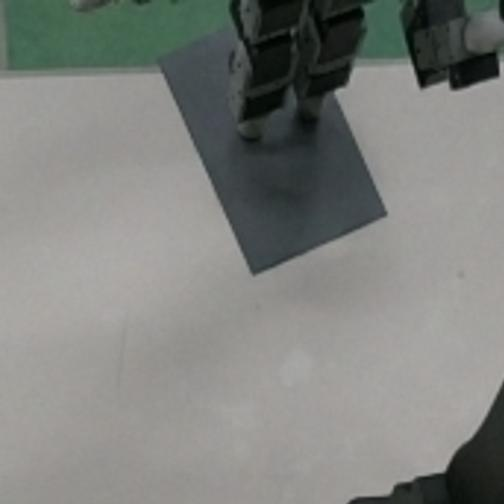

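Request:
move:
  target:
    - [0,0,0,0,0,0,-0.479,0,0.576,0.696,-0.479,0,0.576,0.696,-0.479,0,0.576,0.696,0.714,0.678,0.2247,-0.751,0.5,-0.6,0,0,-0.05,0,0,0,0.753,0,0.576,0.696,0.753,0,0.576,0.696,-0.40,0,-0.479,0.696,0.714,0.678,0.2247,0.17,0.7,-0.6]
    - [0,0,0,0,0,0,-0.479,0,0.576,0.696,-0.479,0,0.576,0.696,-0.479,0,0.576,0.696,0.714,0.678,0.2247,-0.751,0.5,-0.6,0.0027,0.0352,-0.05,0,0,0,0.753,0,0.576,0.696,0.753,0,0.576,0.696,-0.40,0,-0.479,0.696,0.714,0.678,0.2247,0.17,0.7,-0.6]
    - [0,0,0,0,0,0,-0.479,0,0.576,0.696,-0.479,0,0.576,0.696,-0.479,0,0.576,0.696,0.714,0.678,0.2247,-0.751,0.5,-0.6,0.0027,0.0352,0.05,0,0,0,0.753,0,0.576,0.696,0.753,0,0.576,0.696,-0.40,0,-0.479,0.696,0.714,0.678,0.2247,0.17,0.7,-0.6]
    - [0,0,0,0,0,0,-0.479,0,0.576,0.696,-0.479,0,0.576,0.696,-0.479,0,0.576,0.696,0.714,0.678,0.2247,-0.751,0.5,-0.6,0.0295,-0.0647,0.05,0,0,0,0.753,0,0.576,0.696,0.753,0,0.576,0.696,-0.40,0,-0.479,0.696,0.714,0.678,0.2247,0.17,0.7,-0.6]
  speed: [0.08,0.08,0.06,0.06]
  cameras: ["cam_high"]

Request:
zoom_image:
  camera: "cam_high"
  region: [320, 0, 440, 120]

Scene clock: 4676.20 s.
left_arm: end_effector_position=(+0.4672, +0.2946, +0.3561) hand_goal=(-0.478, +0.000, +0.576, +0.696, -0.478, +0.000, +0.576, +0.696, -0.478, +0.000, +0.576, +0.696, +0.714, +0.678, +0.224, -0.750) hand_measured=(-0.4428, +0.0021, +0.5770, +0.6932, -0.4633, -0.0008, +0.5821, +0.6958, -0.4621, +0.0080, +0.5782, +0.6971, +0.7167, +0.6820, +0.2183, -0.7485) hand_current_ma=(+31, +5, +8, -14, +19, -4, +9, +2, +17, +2, +7, +3, +10, +9, -13, -6) hand_state=(blocked, goal, goal, goal, goal, goal, goal, goal, goal, goal, goal, goal, goal, goal, goal, goal) hand_current_limit=0.50 hand_speed=-0.60 end_effector_quat_wxyz=(+0.009, +0.999, +0.006, +0.033) | right_arm: end_effector_position=(-0.2681, +0.2651, +0.1369) hand_goal=(+0.754, +0.000, +0.576, +0.696, +0.754, +0.000, +0.576, +0.696, -0.400, +0.000, -0.478, +0.696, +0.714, +0.678, +0.224, +0.170) hand_measured=(+0.6425, +0.1574, +0.4961, +0.6627, +0.6992, +0.0769, +0.5398, +0.6830, -0.3524, +0.0183, -0.4585, +0.6932, +0.7217, +0.6904, +0.2104, +0.1576) hand_current_ma=(-63, +56, -39, -19, -19, +25, -14, -1, +22, +5, +14, +0, +10, +6, -5, -7) hand_state=(blocked, blocked, blocked, blocked, blocked, blocked, blocked, goal, blocked, goal, goal, goal, goal, goal, goal, goal) hand_current_limit=0.70 hand_speed=-0.60 end_effector_quat_wxyz=(-0.029, +0.609, +0.792, +0.017)
Joint positions: left_arm=[0.095 1.476 1.663 -1.694 0.026 1.697] | right_arm=[2.089 2.234 2.208 -1.479 0.008 1.819]
Joint torques (N m): left_arm=[-0.91 -9.35 12.82 -0.28 0.34 0.09] | right_arm=[1.85 -18.32 8.69 -0.46 -0.16 0.1]
Heat: left arm: hottest elbow 46 °C; right arm: hottest elbow 41 °C.
Hand target: left_arm +0.4761, +0.3000, +0.3798; +0.000, +1.000, +0.000, +0.000 | right_arm -0.2800, +0.2621, +0.0917; +0.000, +0.610, +0.793, +0.000
Off the commanded pose: left_arm 0.026 m, 4 deg | right_arm 0.047 m, 4 deg.
joint sent to its limit (left arm) — joint 4 (wrist pitch), lower limit. The joint targets are off in orientation, not in position.
move: off_target (right_arm)

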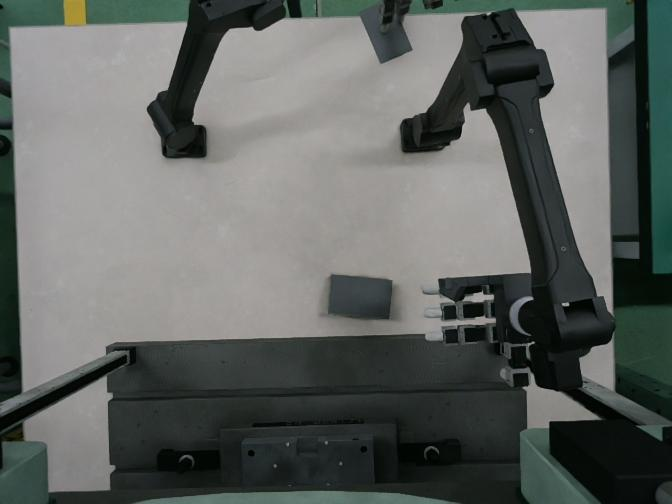

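Scaled by 4.200 from the camera's image (finer frame: 960x720).

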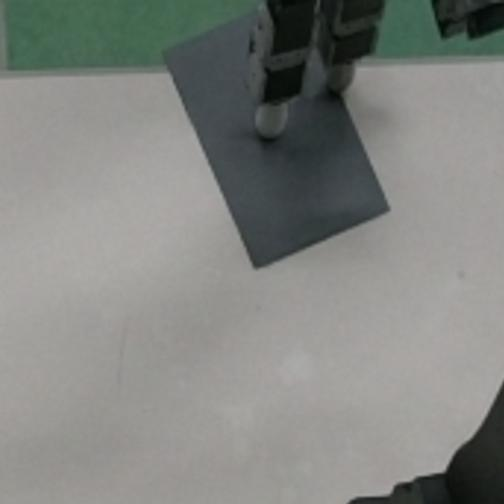

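Request:
move:
  target:
    - [0,0,0,0,0,0,-0.479,0,0.576,0.696,-0.479,0,0.576,0.696,-0.479,0,0.576,0.696,0.714,0.678,0.2247,-0.751,0.5,-0.6,0,0.033,-0.08,0,0,0,0.753,0,0.576,0.696,0.753,0,0.576,0.696,-0.40,0,-0.479,0.696,0.714,0.678,0.2247,0.17,0.7,-0.6]
    - [0,0,0,0,0,0,-0.479,0,0.576,0.696,-0.479,0,0.576,0.696,-0.479,0,0.576,0.696,0.714,0.678,0.2247,-0.751,0.5,-0.6,-0.0323,0.095,-0.08,0,0,0,0.753,0,0.576,0.696,0.753,0,0.576,0.696,-0.40,0,-0.479,0.696,0.714,0.678,0.2247,0.17,0.7,-0.6]
    - [0,0,0,0,0,0,-0.479,0,0.576,0.696,-0.479,0,0.576,0.696,-0.479,0,0.576,0.696,0.714,0.678,0.2247,-0.751,0.5,-0.6,-0.0323,0.095,0.011,0,0,0,0.753,0,0.576,0.696,0.753,0,0.576,0.696,-0.40,0,-0.479,0.696,0.714,0.678,0.2247,0.17,0.7,-0.6]
    - [0,0,0,0,0,0,-0.479,0,0.576,0.696,-0.479,0,0.576,0.696,-0.479,0,0.576,0.696,0.714,0.678,0.2247,-0.751,0.5,-0.6,-0.0043,-0.0097,0.011,0,0,0,0.753,0,0.576,0.696,0.753,0,0.576,0.696,-0.40,0,-0.479,0.696,0.714,0.678,0.2247,0.17,0.7,-0.6]
  speed: [0.08,0.1,0.06,0.06]
  cameras: ["cam_high"]

Request:
zoom_image:
  camera: "cam_high"
  region: [320, 0, 440, 120]

Scene clock: 4696.40 s.
left_arm: end_effector_position=(+0.4672, +0.2946, +0.3561) hand_goal=(-0.478, +0.000, +0.576, +0.696, -0.478, +0.000, +0.576, +0.696, -0.478, +0.000, +0.576, +0.696, +0.714, +0.678, +0.224, -0.750) hand_measured=(-0.4428, +0.0036, +0.5770, +0.6945, -0.4621, -0.0008, +0.5821, +0.6958, -0.4621, +0.0080, +0.5782, +0.6971, +0.7167, +0.6830, +0.2183, -0.7485) hand_current_ma=(+31, +6, +7, -13, +24, -3, +11, +1, +21, -2, +8, +2, +11, +9, -14, -10) hand_state=(blocked, goal, goal, goal, goal, goal, goal, goal, goal, goal, goal, goal, goal, goal, goal, goal) hand_current_limit=0.50 hand_speed=-0.60 end_effector_quat_wxyz=(+0.009, +0.999, +0.006, +0.033) | right_arm: end_effector_position=(-0.2737, +0.2615, +0.1352) hand_goal=(+0.754, +0.000, +0.576, +0.696, +0.754, +0.000, +0.576, +0.696, -0.400, +0.000, -0.478, +0.696, +0.714, +0.678, +0.224, +0.170) hand_measured=(+0.6208, +0.1692, +0.4743, +0.6537, +0.7004, +0.0783, +0.5410, +0.6856, -0.3524, +0.0183, -0.4585, +0.6932, +0.7230, +0.6904, +0.2104, +0.1586) hand_current_ma=(-82, +58, -52, -28, -33, +14, -13, -1, +23, +3, +13, -2, +12, +1, -2, -7) hand_state=(blocked, blocked, blocked, blocked, blocked, blocked, blocked, goal, blocked, goal, goal, goal, goal, goal, goal, goal) hand_current_limit=0.70 hand_speed=-0.60 end_effector_quat_wxyz=(-0.032, +0.609, +0.793, +0.018)
Joint positions: left_arm=[0.095 1.476 1.663 -1.694 0.026 1.697] | right_arm=[2.099 2.225 2.19 -1.462 0.009 1.827]
Joint torques (N m): left_arm=[-1.14 -9.41 12.77 -0.32 0.36 0.07] | right_arm=[2.2 -17.85 8.58 -0.31 -0.17 0.13]
Heat: left arm: hottest elbow 46 °C; right arm: hottest elbow 42 °C.
Hand target: left_arm +0.4761, +0.3000, +0.3798; +0.000, +1.000, +0.000, +0.000 | right_arm -0.2849, +0.2582, +0.0854; +0.000, +0.610, +0.793, +0.000
Off the commanded pose: left_arm 0.026 m, 4 deg | right_arm 0.051 m, 4 deg.
joint sent to its limit (left arm) — joint 4 (wrist pitch), lower limit. The joint targets are off in orientation, not in position.
move: off_target (right_arm)

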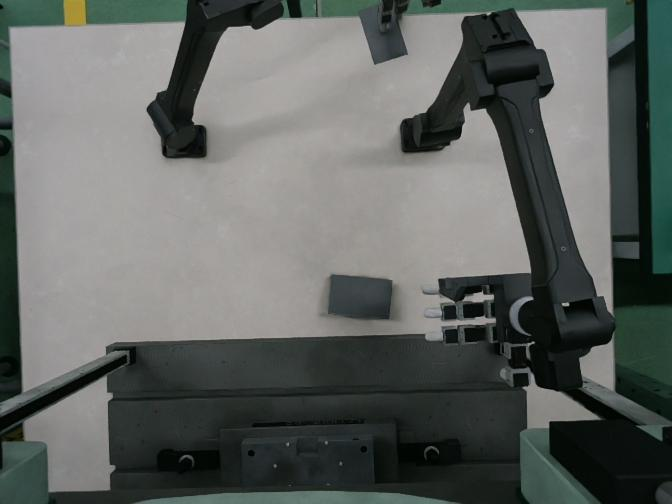

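Scaled by 4.200 from the camera's image (finer frame: 960x720).

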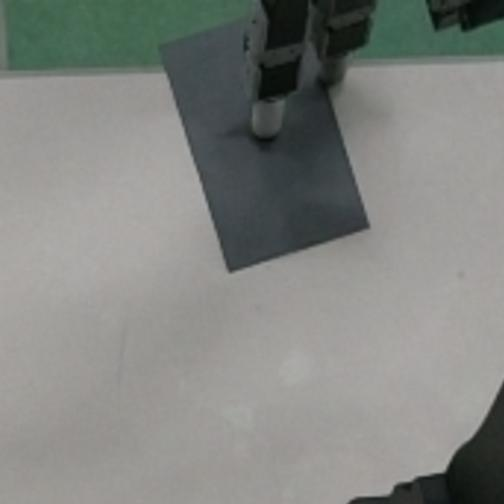

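Request:
move:
  target:
    - [0,0,0,0,0,0,-0.479,0,0.576,0.696,-0.479,0,0.576,0.696,-0.479,0,0.576,0.696,0.714,0.678,0.2247,-0.751,0.5,-0.6,0,0.033,-0.09,0,0,0,0.753,0,0.576,0.696,0.753,0,0.576,0.696,-0.40,0,-0.479,0.696,0.714,0.678,0.2247,0.17,0.7,-0.6]
    - [0,0,0,0,0,0,-0.479,0,0.576,0.696,-0.479,0,0.576,0.696,-0.479,0,0.576,0.696,0.714,0.678,0.2247,-0.751,0.5,-0.6,-0.063,0.1127,-0.09,0,0,0,0.753,0,0.576,0.696,0.753,0,0.576,0.696,-0.40,0,-0.479,0.696,0.714,0.678,0.2247,0.17,0.7,-0.6]
    - [0,0,0,0,0,0,-0.479,0,0.576,0.696,-0.479,0,0.576,0.696,-0.479,0,0.576,0.696,0.714,0.678,0.2247,-0.751,0.5,-0.6,-0.063,0.1127,0.034,0,0,0,0.753,0,0.576,0.696,0.753,0,0.576,0.696,-0.40,0,-0.479,0.696,0.714,0.678,0.2247,0.17,0.7,-0.6]
    - [0,0,0,0,0,0,-0.479,0,0.576,0.696,-0.479,0,0.576,0.696,-0.479,0,0.576,0.696,0.714,0.678,0.2247,-0.751,0.5,-0.6,-0.0337,0.003,0.034,0,0,0,0.753,0,0.576,0.696,0.753,0,0.576,0.696,-0.40,0,-0.479,0.696,0.714,0.678,0.2247,0.17,0.7,-0.6]
  speed: [0.08,0.1,0.06,0.06]
  cameras: ["cam_high"]

Request:
zoom_image:
  camera: "cam_high"
  region: [320, 0, 440, 120]

Scene clock: 4717.03 s.
left_arm: end_effector_position=(+0.4672, +0.2946, +0.3561) hand_goal=(-0.478, +0.000, +0.576, +0.696, -0.478, +0.000, +0.576, +0.696, -0.478, +0.000, +0.576, +0.696, +0.714, +0.678, +0.224, -0.750) hand_measured=(-0.4428, +0.0036, +0.5770, +0.6932, -0.4621, -0.0008, +0.5808, +0.6958, -0.4621, +0.0080, +0.5770, +0.6971, +0.7167, +0.6820, +0.2173, -0.7494) hand_current_ma=(+31, +11, +13, -10, +23, -7, +6, +3, +21, +1, +8, +8, +11, +14, -11, -11) hand_state=(blocked, goal, goal, goal, goal, goal, goal, goal, goal, goal, goal, goal, goal, goal, goal, goal) hand_current_limit=0.50 hand_speed=-0.60 end_effector_quat_wxyz=(+0.009, +0.999, +0.006, +0.033) | right_arm: end_effector_position=(-0.2707, +0.2456, +0.1311) hand_goal=(+0.754, +0.000, +0.576, +0.696, +0.754, +0.000, +0.576, +0.696, -0.400, +0.000, -0.478, +0.696, +0.714, +0.678, +0.224, +0.170) hand_measured=(+0.5955, +0.2541, +0.4576, +0.6461, +0.6847, +0.0857, +0.5231, +0.6741, -0.3512, +0.0183, -0.4585, +0.6945, +0.7217, +0.6914, +0.2094, +0.1576) hand_current_ma=(-98, +100, -65, -27, -35, +29, -25, -8, +24, +8, +14, -4, +5, +6, -1, -8) hand_state=(blocked, blocked, blocked, blocked, blocked, blocked, blocked, blocked, blocked, goal, goal, goal, goal, goal, goal, goal) hand_current_limit=0.70 hand_speed=-0.60 end_effector_quat_wxyz=(-0.048, +0.607, +0.793, +0.025)
Joint positions: left_arm=[0.095 1.476 1.663 -1.694 0.026 1.697] | right_arm=[2.107 2.144 2.041 -1.361 0.01 1.833]
Joint torques (N m): left_arm=[-1.32 -9.05 12.82 -0.23 0.33 0.08] | right_arm=[1.79 -15.56 7.56 -0.28 -0.19 0.1]
Heat: left arm: hottest elbow 47 °C; right arm: hottest elbow 41 °C.
Hand target: left_arm +0.4761, +0.3000, +0.3798; +0.000, +1.000, +0.000, +0.000 | right_arm -0.2780, +0.2392, +0.0648; +0.000, +0.610, +0.793, +0.000
Off the commanded pose: left_arm 0.026 m, 4 deg | right_arm 0.067 m, 6 deg.
joint sent to its limit (left arm) — joint 4 (wrist pitch), lower limit. The joint targets are off in orientation, not in position.
move: off_target (right_arm)

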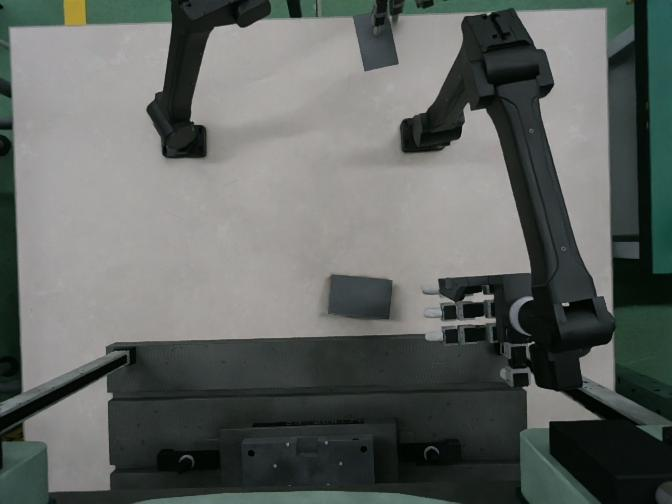

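Scaled by 4.200 from the camera's image (finer frame: 960x720).

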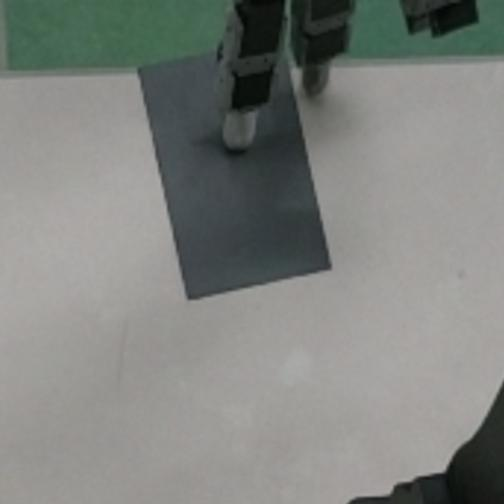

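Request:
move:
  target:
    - [0,0,0,0,0,0,-0.479,0,0.576,0.696,-0.479,0,0.576,0.696,-0.479,0,0.576,0.696,0.714,0.678,0.2247,-0.751,0.5,-0.6,0,0,-0.15,0,0,0,0.753,0,0.576,0.696,0.753,0,0.576,0.696,-0.40,0,-0.479,0.696,0.714,0.678,0.2247,0.17,0.7,-0.6]
    - [0,0,0,0,0,0,-0.479,0,0.576,0.696,-0.479,0,0.576,0.696,-0.479,0,0.576,0.696,0.714,0.678,0.2247,-0.751,0.5,-0.6,-0.0674,0.1793,-0.15,-0.004,-0.016,0,0.753,0,0.576,0.696,0.753,0,0.576,0.696,-0.40,0,-0.479,0.696,0.714,0.678,0.2247,0.17,0.7,-0.6]
    - [0,0,0,0,0,0,-0.479,0,0.576,0.696,-0.479,0,0.576,0.696,-0.479,0,0.576,0.696,0.714,0.678,0.2247,-0.751,0.5,-0.6,-0.0674,0.1793,-0.0503,-0.004,-0.016,0,0.753,0,0.576,0.696,0.753,0,0.576,0.696,-0.40,0,-0.479,0.696,0.714,0.678,0.2247,0.17,0.7,-0.6]
    - [0,0,0,0,0,0,-0.479,0,0.576,0.696,-0.479,0,0.576,0.696,-0.479,0,0.576,0.696,0.714,0.678,0.2247,-0.751,0.5,-0.6,0.0936,0.2225,-0.0503,-0.004,-0.016,-0.04,0.753,0,0.576,0.696,0.753,0,0.576,0.696,-0.40,0,-0.479,0.696,0.714,0.678,0.2247,0.17,0.7,-0.6]
  speed: [0.08,0.12,0.06,0.07]
  cameras: ["cam_high"]

Request:
zoom_image:
  camera: "cam_high"
  region: [320, 0, 440, 120]

Scene clock: 4746.00 s.
left_arm: end_effector_position=(+0.4672, +0.2946, +0.3561) hand_goal=(-0.478, +0.000, +0.576, +0.696, -0.478, +0.000, +0.576, +0.696, -0.478, +0.000, +0.576, +0.696, +0.714, +0.678, +0.224, -0.750) hand_measured=(-0.4428, +0.0036, +0.5770, +0.6932, -0.4633, -0.0008, +0.5821, +0.6958, -0.4609, +0.0080, +0.5782, +0.6971, +0.7167, +0.6820, +0.2183, -0.7494) hand_current_ma=(+32, +10, +5, -13, +21, -3, +10, -4, +16, -1, +8, +1, +11, +11, -16, -9) hand_state=(blocked, goal, goal, goal, goal, goal, goal, goal, goal, goal, goal, goal, goal, goal, goal, goal) hand_current_limit=0.50 hand_speed=-0.60 end_effector_quat_wxyz=(+0.009, +0.999, +0.006, +0.033) | right_arm: end_effector_position=(-0.1732, +0.3177, +0.1390) hand_goal=(+0.754, +0.000, +0.576, +0.696, +0.754, +0.000, +0.576, +0.696, -0.400, +0.000, -0.478, +0.696, +0.714, +0.678, +0.224, +0.170) hand_measured=(+0.7450, +0.1560, +0.5667, +0.6894, +0.8017, +0.1545, +0.6142, +0.7124, -0.3512, +0.0153, -0.4598, +0.6932, +0.7242, +0.6925, +0.2094, +0.1576) hand_current_ma=(-2, +52, +0, -6, +23, +63, +14, +8, +29, +1, +6, -9, +12, +2, -8, -8) hand_state=(goal, blocked, goal, goal, blocked, blocked, blocked, goal, blocked, goal, goal, goal, goal, goal, goal, goal) hand_current_limit=0.70 hand_speed=-0.60 end_effector_quat_wxyz=(+0.000, +0.558, +0.830, +0.004)
Joint positions: left_arm=[0.095 1.476 1.663 -1.694 0.026 1.697] | right_arm=[1.941 2.285 2.299 -1.579 0.006 1.544]
Joint torques (N m): left_arm=[-0.91 -9 12.86 -0.21 0.31 0.06] | right_arm=[-0.62 -18.84 8.91 -0.2 0.33 -0.17]
Heat: left arm: hottest elbow 47 °C; right arm: hottest elbow 42 °C.
Hand target: left_arm +0.4761, +0.3000, +0.3798; +0.000, +1.000, +0.000, +0.000 | right_arm -0.1634, +0.3276, +0.0949; +0.024, +0.559, +0.829, -0.010
Off the commanded pose: left_arm 0.026 m, 4 deg | right_arm 0.046 m, 3 deg.
joint sent to its limit (left arm) — joint 4 (wrist pitch), lower limit. The joint targets are off in orientation, not in position.
move: off_target (right_arm)

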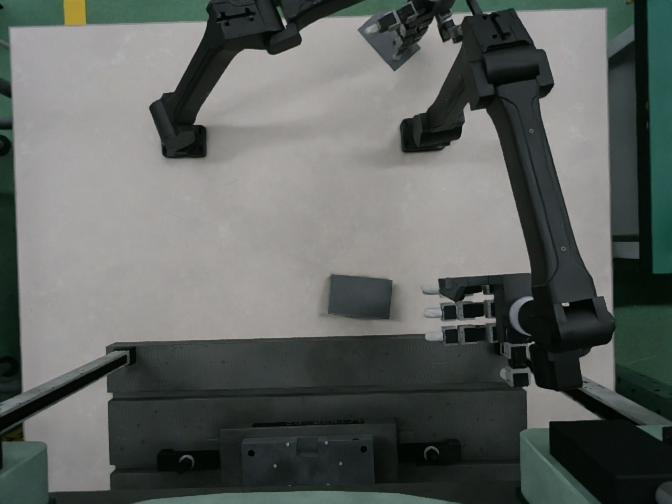

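Scaled by 4.200 from the camera's image (finer frame: 960x720).

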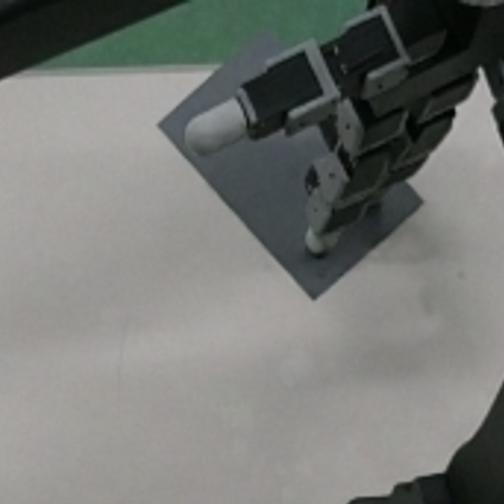

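Request:
move:
  target:
    - [0,0,0,0,0,0,-0.479,0,0.576,0.696,-0.479,0,0.576,0.696,-0.479,0,0.576,0.696,0.714,0.678,0.2247,-0.751,0.5,-0.6,-0.147,0.0305,0,0,0,0.03,0.753,0,0.576,0.696,0.753,0,0.576,0.696,-0.40,0,-0.479,0.696,0.714,0.678,0.2247,0.17,0.7,-0.6]
  speed: [0.06]
  cameras: ["cam_high"]

Request:
zoom_image:
  camera: "cam_high"
  region: [320, 0, 440, 120]

Scene clock: 4759.07 s.
left_arm: end_effector_position=(+0.4672, +0.2946, +0.3561) hand_goal=(-0.478, +0.000, +0.576, +0.696, -0.478, +0.000, +0.576, +0.696, -0.478, +0.000, +0.576, +0.696, +0.714, +0.678, +0.224, -0.750) hand_measured=(-0.4428, +0.0036, +0.5770, +0.6932, -0.4633, -0.0008, +0.5808, +0.6958, -0.4621, +0.0065, +0.5782, +0.6971, +0.7167, +0.6820, +0.2183, -0.7494) hand_current_ma=(+35, +6, +5, -10, +23, -7, +11, -2, +21, -3, +9, +1, +9, +14, -9, -13) hand_state=(blocked, goal, goal, goal, goal, goal, goal, goal, goal, goal, goal, goal, goal, goal, goal, goal) hand_current_limit=0.50 hand_speed=-0.60 end_effector_quat_wxyz=(+0.009, +0.999, +0.006, +0.033) | right_arm: end_effector_position=(-0.1269, +0.2607, +0.1370) hand_goal=(+0.754, +0.000, +0.576, +0.696, +0.754, +0.000, +0.576, +0.696, -0.400, +0.000, -0.478, +0.696, +0.714, +0.678, +0.224, +0.170) hand_measured=(+0.8089, -0.1546, +0.6193, +0.7124, +0.8065, -0.0828, +0.6193, +0.7149, -0.3512, +0.0139, -0.4585, +0.6945, +0.7242, +0.6904, +0.2094, +0.1576) hand_current_ma=(+39, -74, +25, +6, +33, -22, +24, +10, +26, +4, +15, -3, +7, +0, -5, -3) hand_state=(blocked, blocked, blocked, goal, blocked, blocked, blocked, goal, blocked, goal, goal, goal, goal, goal, goal, goal) hand_current_limit=0.70 hand_speed=-0.60 end_effector_quat_wxyz=(-0.006, +0.587, +0.809, +0.009)
Joint positions: left_arm=[0.095 1.476 1.663 -1.694 0.026 1.697] | right_arm=[1.902 2.057 1.904 -1.398 0.008 1.577]
Joint torques (N m): left_arm=[-1.08 -9.17 12.88 -0.23 0.32 0.06] | right_arm=[-0.44 -19.02 5.16 0.08 0.32 0.06]
Heat: left arm: hottest elbow 47 °C; right arm: hottest elbow 42 °C.
Hand target: left_arm +0.4761, +0.3000, +0.3798; +0.000, +1.000, +0.000, +0.000 | right_arm -0.1134, +0.2529, +0.0998; +0.024, +0.597, +0.802, -0.009
Off the commanded pose: left_arm 0.026 m, 4 deg | right_arm 0.040 m, 4 deg.
joint sent to its limit (left arm) — joint 4 (wrist pitch), lower limit. The joint targets are off in orientation, not in position.
move: off_target (right_arm)

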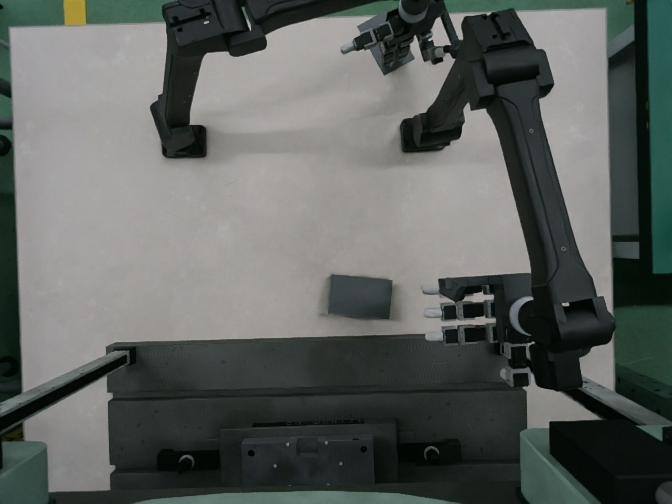

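Scaled by 4.200 from the camera's image (finer frame: 960x720).

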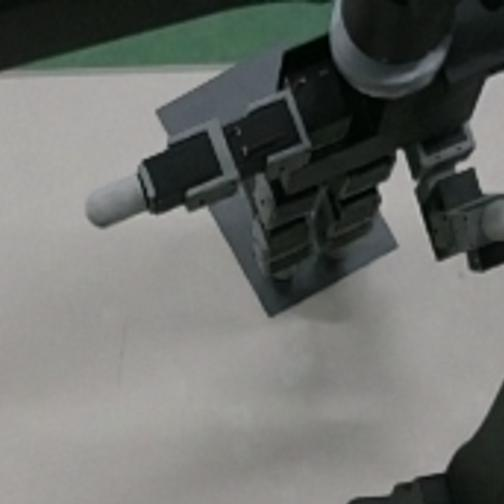

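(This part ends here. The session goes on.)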